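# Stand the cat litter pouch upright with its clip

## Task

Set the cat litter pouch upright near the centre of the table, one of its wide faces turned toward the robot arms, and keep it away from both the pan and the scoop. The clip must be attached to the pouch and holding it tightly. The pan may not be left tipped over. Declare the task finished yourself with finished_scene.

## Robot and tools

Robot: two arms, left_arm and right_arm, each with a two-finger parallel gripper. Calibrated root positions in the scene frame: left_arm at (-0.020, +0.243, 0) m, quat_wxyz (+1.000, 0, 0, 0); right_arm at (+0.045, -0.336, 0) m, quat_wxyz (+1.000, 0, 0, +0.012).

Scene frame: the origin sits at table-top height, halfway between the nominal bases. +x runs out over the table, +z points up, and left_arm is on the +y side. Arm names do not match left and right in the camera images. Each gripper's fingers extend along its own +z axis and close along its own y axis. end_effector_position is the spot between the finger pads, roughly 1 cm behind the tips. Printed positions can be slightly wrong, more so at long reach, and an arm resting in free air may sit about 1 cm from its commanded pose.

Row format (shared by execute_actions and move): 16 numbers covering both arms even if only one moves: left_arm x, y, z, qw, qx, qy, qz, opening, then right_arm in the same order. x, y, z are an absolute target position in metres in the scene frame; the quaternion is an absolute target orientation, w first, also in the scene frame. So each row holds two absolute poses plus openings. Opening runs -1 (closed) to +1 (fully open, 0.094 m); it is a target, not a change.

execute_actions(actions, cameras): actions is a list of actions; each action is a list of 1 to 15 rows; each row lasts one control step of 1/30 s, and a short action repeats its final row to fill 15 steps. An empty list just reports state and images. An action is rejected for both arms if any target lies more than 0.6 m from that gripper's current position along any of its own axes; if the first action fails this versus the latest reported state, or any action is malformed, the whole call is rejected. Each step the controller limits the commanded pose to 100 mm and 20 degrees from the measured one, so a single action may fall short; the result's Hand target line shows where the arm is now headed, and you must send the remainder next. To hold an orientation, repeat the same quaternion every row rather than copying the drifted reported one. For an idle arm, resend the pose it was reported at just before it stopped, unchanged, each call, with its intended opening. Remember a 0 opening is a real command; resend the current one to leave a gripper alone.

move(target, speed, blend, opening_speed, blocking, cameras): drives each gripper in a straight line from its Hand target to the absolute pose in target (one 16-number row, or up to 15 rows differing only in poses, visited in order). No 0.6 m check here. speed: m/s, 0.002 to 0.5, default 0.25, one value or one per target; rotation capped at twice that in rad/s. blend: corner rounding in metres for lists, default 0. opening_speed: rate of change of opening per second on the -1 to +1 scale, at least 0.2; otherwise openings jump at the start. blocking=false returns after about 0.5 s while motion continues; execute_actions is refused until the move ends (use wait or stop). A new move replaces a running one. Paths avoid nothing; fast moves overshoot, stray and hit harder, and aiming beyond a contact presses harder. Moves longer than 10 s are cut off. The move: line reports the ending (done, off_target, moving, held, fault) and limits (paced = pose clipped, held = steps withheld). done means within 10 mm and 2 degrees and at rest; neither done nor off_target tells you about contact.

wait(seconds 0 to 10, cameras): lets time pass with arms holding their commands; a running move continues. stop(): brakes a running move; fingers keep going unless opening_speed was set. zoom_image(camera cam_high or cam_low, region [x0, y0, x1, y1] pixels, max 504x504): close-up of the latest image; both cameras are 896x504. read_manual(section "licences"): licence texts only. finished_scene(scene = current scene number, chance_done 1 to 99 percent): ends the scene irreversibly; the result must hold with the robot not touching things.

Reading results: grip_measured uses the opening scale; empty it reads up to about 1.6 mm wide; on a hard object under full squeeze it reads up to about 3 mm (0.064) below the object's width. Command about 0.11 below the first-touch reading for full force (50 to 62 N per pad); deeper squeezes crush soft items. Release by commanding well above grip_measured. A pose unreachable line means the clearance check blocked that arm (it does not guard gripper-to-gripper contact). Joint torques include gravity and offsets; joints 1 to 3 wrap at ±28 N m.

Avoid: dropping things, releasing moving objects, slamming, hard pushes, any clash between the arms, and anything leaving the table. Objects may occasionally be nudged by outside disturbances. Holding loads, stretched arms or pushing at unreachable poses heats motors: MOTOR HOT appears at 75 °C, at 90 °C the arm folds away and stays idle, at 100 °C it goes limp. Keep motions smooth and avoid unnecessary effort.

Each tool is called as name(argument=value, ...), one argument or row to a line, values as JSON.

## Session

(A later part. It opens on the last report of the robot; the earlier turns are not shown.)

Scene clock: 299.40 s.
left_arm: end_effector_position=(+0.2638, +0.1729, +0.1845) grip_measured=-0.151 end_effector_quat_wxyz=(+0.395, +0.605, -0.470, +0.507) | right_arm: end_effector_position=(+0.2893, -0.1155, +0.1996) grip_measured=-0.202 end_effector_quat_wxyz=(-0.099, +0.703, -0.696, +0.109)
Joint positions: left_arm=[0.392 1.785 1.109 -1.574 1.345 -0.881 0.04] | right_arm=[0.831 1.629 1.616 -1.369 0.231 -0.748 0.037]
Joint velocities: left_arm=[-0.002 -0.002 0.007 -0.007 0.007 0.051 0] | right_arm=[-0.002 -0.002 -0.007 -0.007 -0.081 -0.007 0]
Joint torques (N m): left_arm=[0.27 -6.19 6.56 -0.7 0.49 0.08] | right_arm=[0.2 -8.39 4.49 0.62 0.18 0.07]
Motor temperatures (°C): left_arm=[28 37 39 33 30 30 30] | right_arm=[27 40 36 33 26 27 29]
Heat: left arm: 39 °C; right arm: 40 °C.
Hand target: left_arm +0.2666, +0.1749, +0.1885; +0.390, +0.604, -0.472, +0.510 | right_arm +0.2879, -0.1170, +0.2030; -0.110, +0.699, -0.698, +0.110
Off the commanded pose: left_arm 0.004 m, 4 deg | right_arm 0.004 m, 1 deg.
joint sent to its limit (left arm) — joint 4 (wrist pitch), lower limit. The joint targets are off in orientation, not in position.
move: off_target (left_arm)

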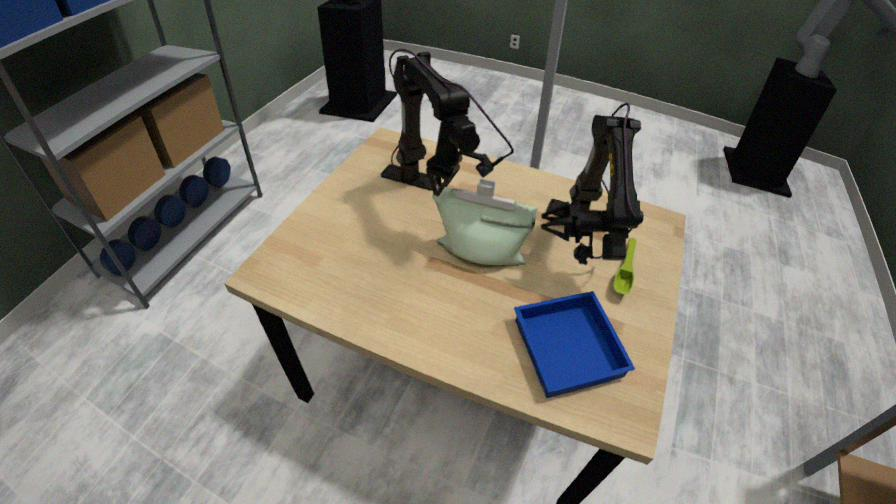

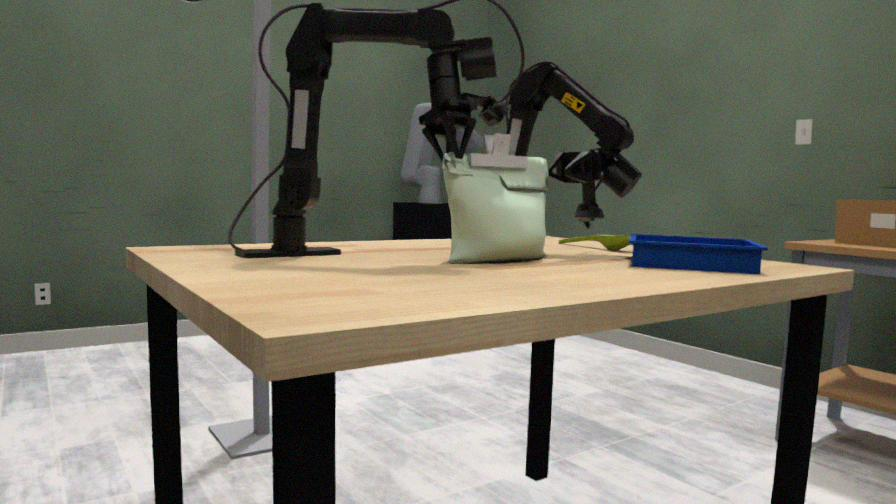

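move(
  target=[0.240, 0.230, 0.250, -0.19618, -0.76975, 0.28017, -0.53899, -0.15, 0.288, -0.117, 0.268, 0.11062, -0.69840, 0.69840, -0.11062, -0.2],
  speed=0.17,
)

zoom_image(
  camera="cam_low",
  region=[420, 110, 600, 270],
)

zoom_image(
  camera="cam_high",
  region=[420, 160, 560, 270],
)

Scene clock: 302.43 s.
left_arm: end_effector_position=(+0.2393, +0.2283, +0.2449) grip_measured=-0.151 end_effector_quat_wxyz=(+0.215, +0.760, -0.296, +0.537) | right_arm: end_effector_position=(+0.2884, -0.1169, +0.2563) grip_measured=-0.202 end_effector_quat_wxyz=(-0.123, +0.700, -0.695, +0.109)
Joint positions: left_arm=[0.63 1.032 0.873 -0.918 1.186 -2.106 0.04] | right_arm=[0.831 1.652 1.87 -1.551 0.232 -0.75 0.037]
Joint velocities: left_arm=[-0.027 -0.007 -0.002 0.007 0.081 0.007 0] | right_arm=[-0.022 -0.012 -0.002 0.037 0.022 0.007 -0.002]
Joint torques (N m): left_arm=[0.58 -2.09 7.19 1.08 0.47 -0.01] | right_arm=[0.25 -7.36 7.86 0.5 0.18 -0.08]
Motor temperatures (°C): left_arm=[28 37 39 33 30 30 30] | right_arm=[27 40 36 33 26 27 28]
Heat: left arm: 39 °C; right arm: 40 °C.
Hand target: left_arm +0.2382, +0.2289, +0.2482; +0.210, +0.760, -0.295, +0.540 | right_arm +0.2877, -0.1174, +0.2675; -0.138, +0.699, -0.693, +0.110
Off the commanded pose: left_arm 0.005 m, 3 deg | right_arm 0.012 m, 2 deg.
joint sent to its limit (left arm) — joint 6 (wrist roll), lower limit. The joint targets are off in orientation, not in position.
joint sent to its limit (right arm) — joint 4 (wrist pitch), lower limit. The joint targets are off in orientation, not in position.
move: off_target (left_arm, right_arm)

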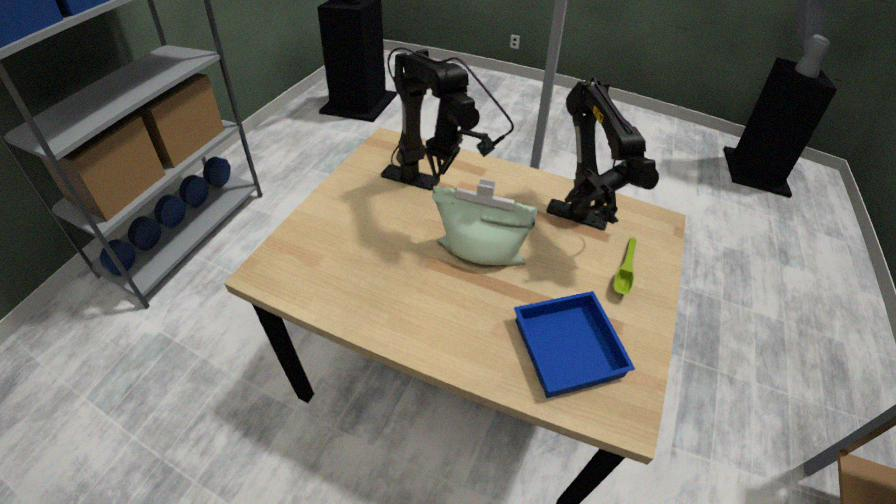

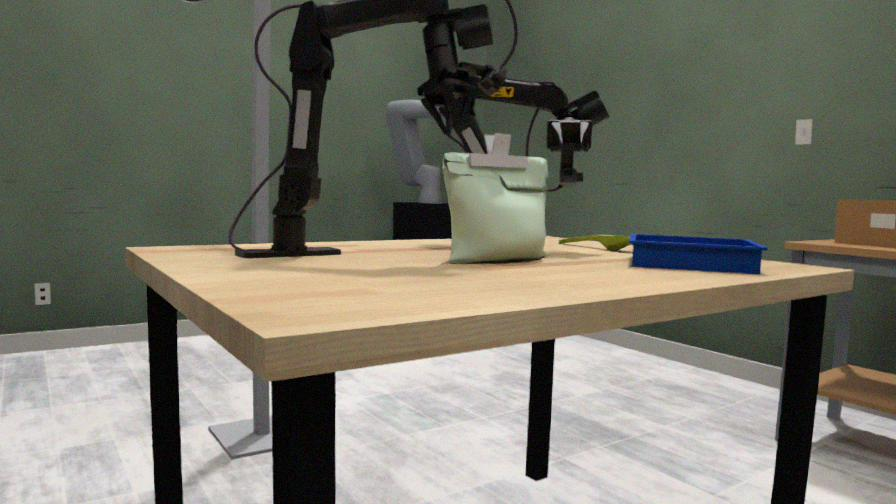

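Scaled by 2.800.

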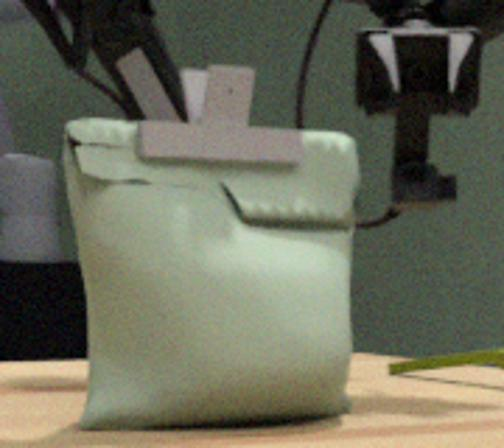

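Scaled by 3.600.

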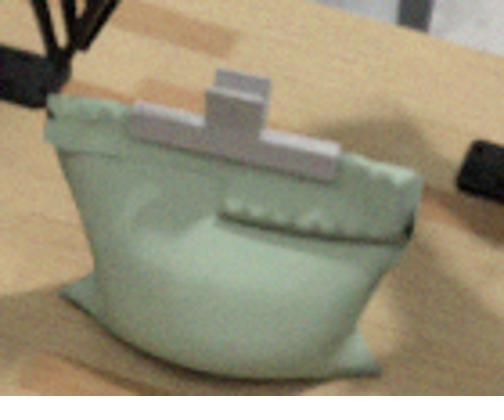

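move(
  target=[0.235, 0.235, 0.255, -0.19618, -0.76975, 0.28017, -0.53899, -0.15, 0.220, -0.240, 0.275, 0.15305, -0.69035, 0.69035, -0.15305, -0.2],
  speed=0.15,
)

zoom_image(
  camera="cam_low",
  region=[420, 110, 600, 270],
)

zoom_image(
  camera="cam_high",
  region=[420, 160, 560, 270],
)

Scene clock: 304.43 s.
left_arm: end_effector_position=(+0.2368, +0.2349, +0.2459) grip_measured=-0.151 end_effector_quat_wxyz=(+0.204, +0.770, -0.282, +0.535) | right_arm: end_effector_position=(+0.2184, -0.2374, +0.2801) grip_measured=-0.202 end_effector_quat_wxyz=(-0.191, +0.692, -0.680, +0.151)
Joint positions: left_arm=[0.659 1.02 0.883 -0.945 1.17 -2.107 0.04] | right_arm=[0.74 1.08 1.478 -1.563 0.285 -0.883 0.037]
Joint velocities: left_arm=[0.002 0.002 0.012 -0.022 -0.081 0.022 0] | right_arm=[0.002 -0.007 0.002 -0.037 0.022 0.095 0.001]
Joint torques (N m): left_arm=[0.55 -2.29 9.01 0.95 0.46 -0.07] | right_arm=[-0.79 -0.84 3.95 0.88 0.13 -0.02]
Motor temperatures (°C): left_arm=[28 36 39 33 30 30 30] | right_arm=[27 39 36 33 26 27 28]
Heat: left arm: 39 °C; right arm: 39 °C.
Hand target: left_arm +0.2352, +0.2351, +0.2548; +0.198, +0.769, -0.283, +0.539 | right_arm +0.2189, -0.2394, +0.2756; -0.183, +0.691, -0.683, +0.152
Off the commanded pose: left_arm 0.009 m, 1 deg | right_arm 0.006 m, 5 deg.
joint read past its limit (right arm) — joint 4 (wrist pitch), lower limit.
joint sent to its limit (left arm) — joint 6 (wrist roll), lower limit. The joint targets still meet the commanded pose.
joint sent to its limit (right arm) — joint 4 (wrist pitch), lower limit. The joint targets are off in orientation, not in position.
move: off_target (right_arm)

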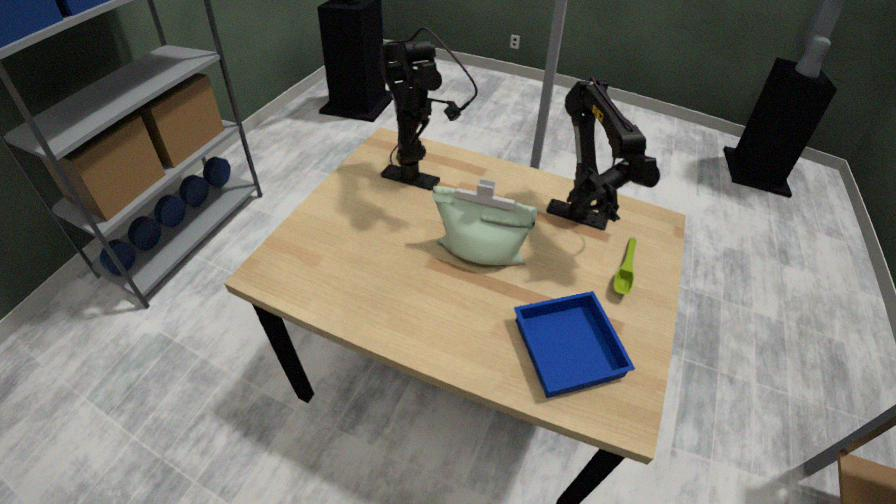

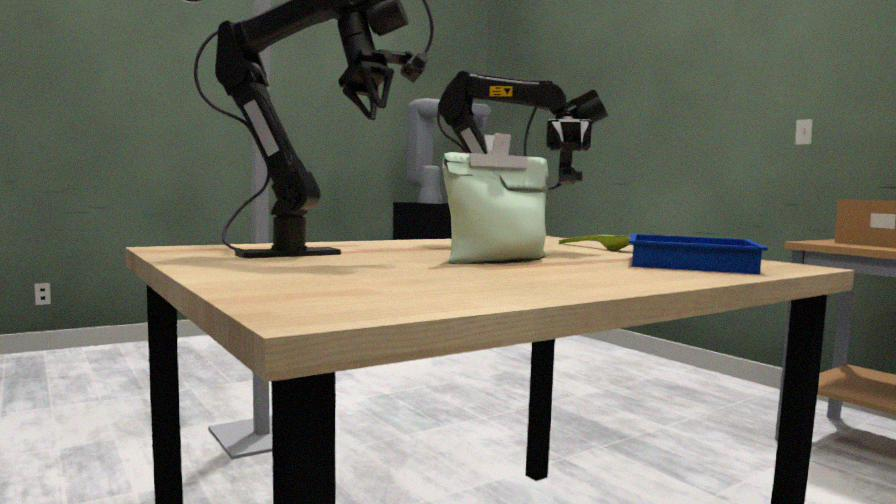

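Scaled by 2.800.

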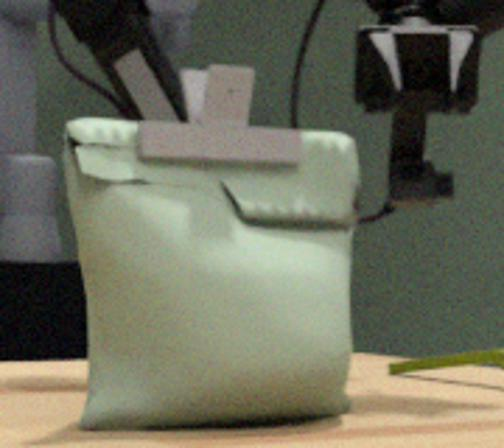

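Scaled by 3.600.

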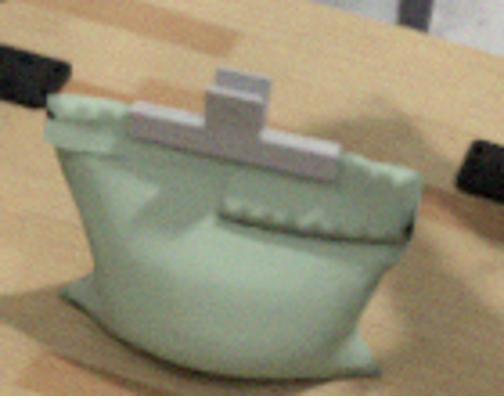

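wait(
  seconds=1.0,
)

zoom_image(
  camera="cam_low",
  region=[420, 110, 600, 270],
)

zoom_image(
  camera="cam_high",
  region=[420, 160, 560, 270],
)

Scene clock: 305.60 s.
left_arm: end_effector_position=(+0.2368, +0.2349, +0.2459) grip_measured=-0.151 end_effector_quat_wxyz=(+0.204, +0.770, -0.282, +0.535) | right_arm: end_effector_position=(+0.2184, -0.2374, +0.2801) grip_measured=-0.202 end_effector_quat_wxyz=(-0.191, +0.692, -0.679, +0.151)
Joint positions: left_arm=[0.659 1.02 0.883 -0.946 1.17 -2.107 0.04] | right_arm=[0.74 1.08 1.478 -1.563 0.285 -0.884 0.037]
Joint velocities: left_arm=[0.002 0.027 -0.002 -0.051 -0.037 -0.022 -0.001] | right_arm=[0.007 0.007 -0.002 -0.037 -0.007 -0.037 -0.001]
Joint torques (N m): left_arm=[0.39 -2.39 8.91 0.93 0.51 -0.03] | right_arm=[-0.99 -0.81 4.18 0.87 0.17 0.01]
Motor temperatures (°C): left_arm=[28 36 40 33 30 30 30] | right_arm=[27 39 36 33 26 27 28]
Heat: left arm: 40 °C; right arm: 39 °C.
Hand target: left_arm +0.2352, +0.2351, +0.2548; +0.198, +0.769, -0.283, +0.539 | right_arm +0.2189, -0.2394, +0.2756; -0.183, +0.691, -0.683, +0.152
Tool commands: left_gripper/opening=-0.15 right_gripper/opening=-0.2
Off the commanded pose: left_arm 0.009 m, 1 deg | right_arm 0.006 m, 5 deg.
joint read past its limit (right arm) — joint 4 (wrist pitch), lower limit.
wait: 1.00 s; at rest from the start

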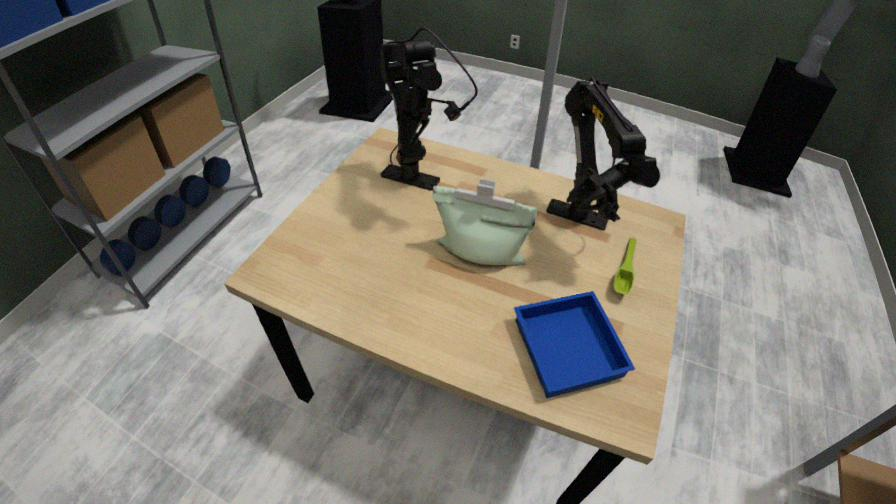

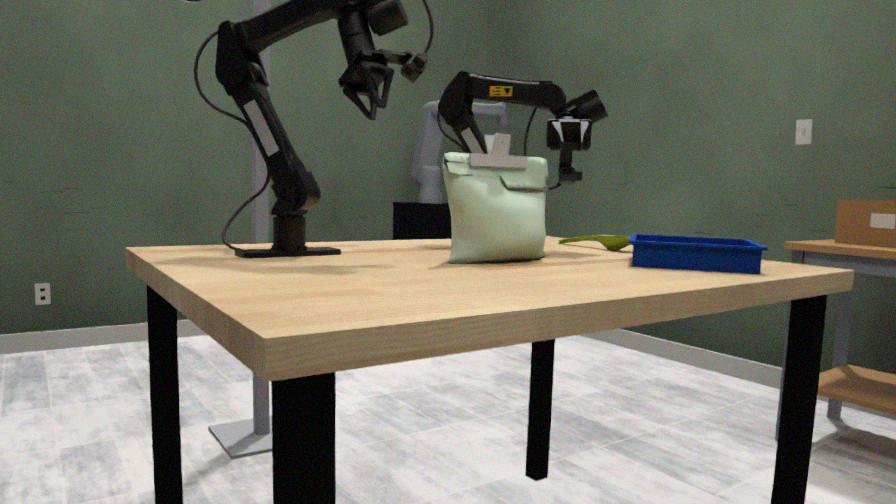

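Scaled by 2.800.

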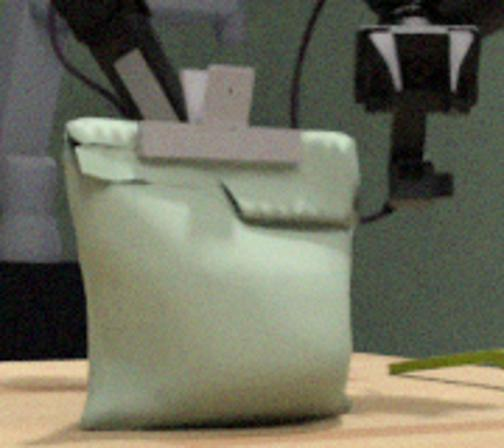

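Scaled by 3.600.

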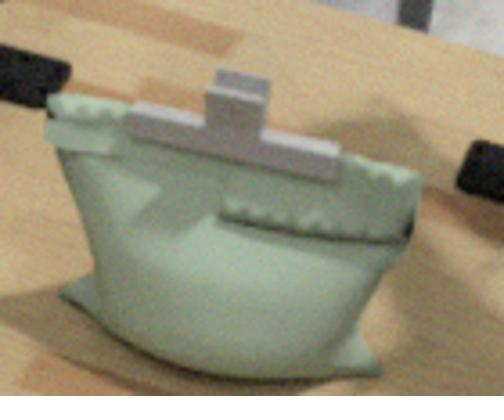

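finished_scene(
  scene=2,
  chance_done=85,
)

The scene is finished: the task was done.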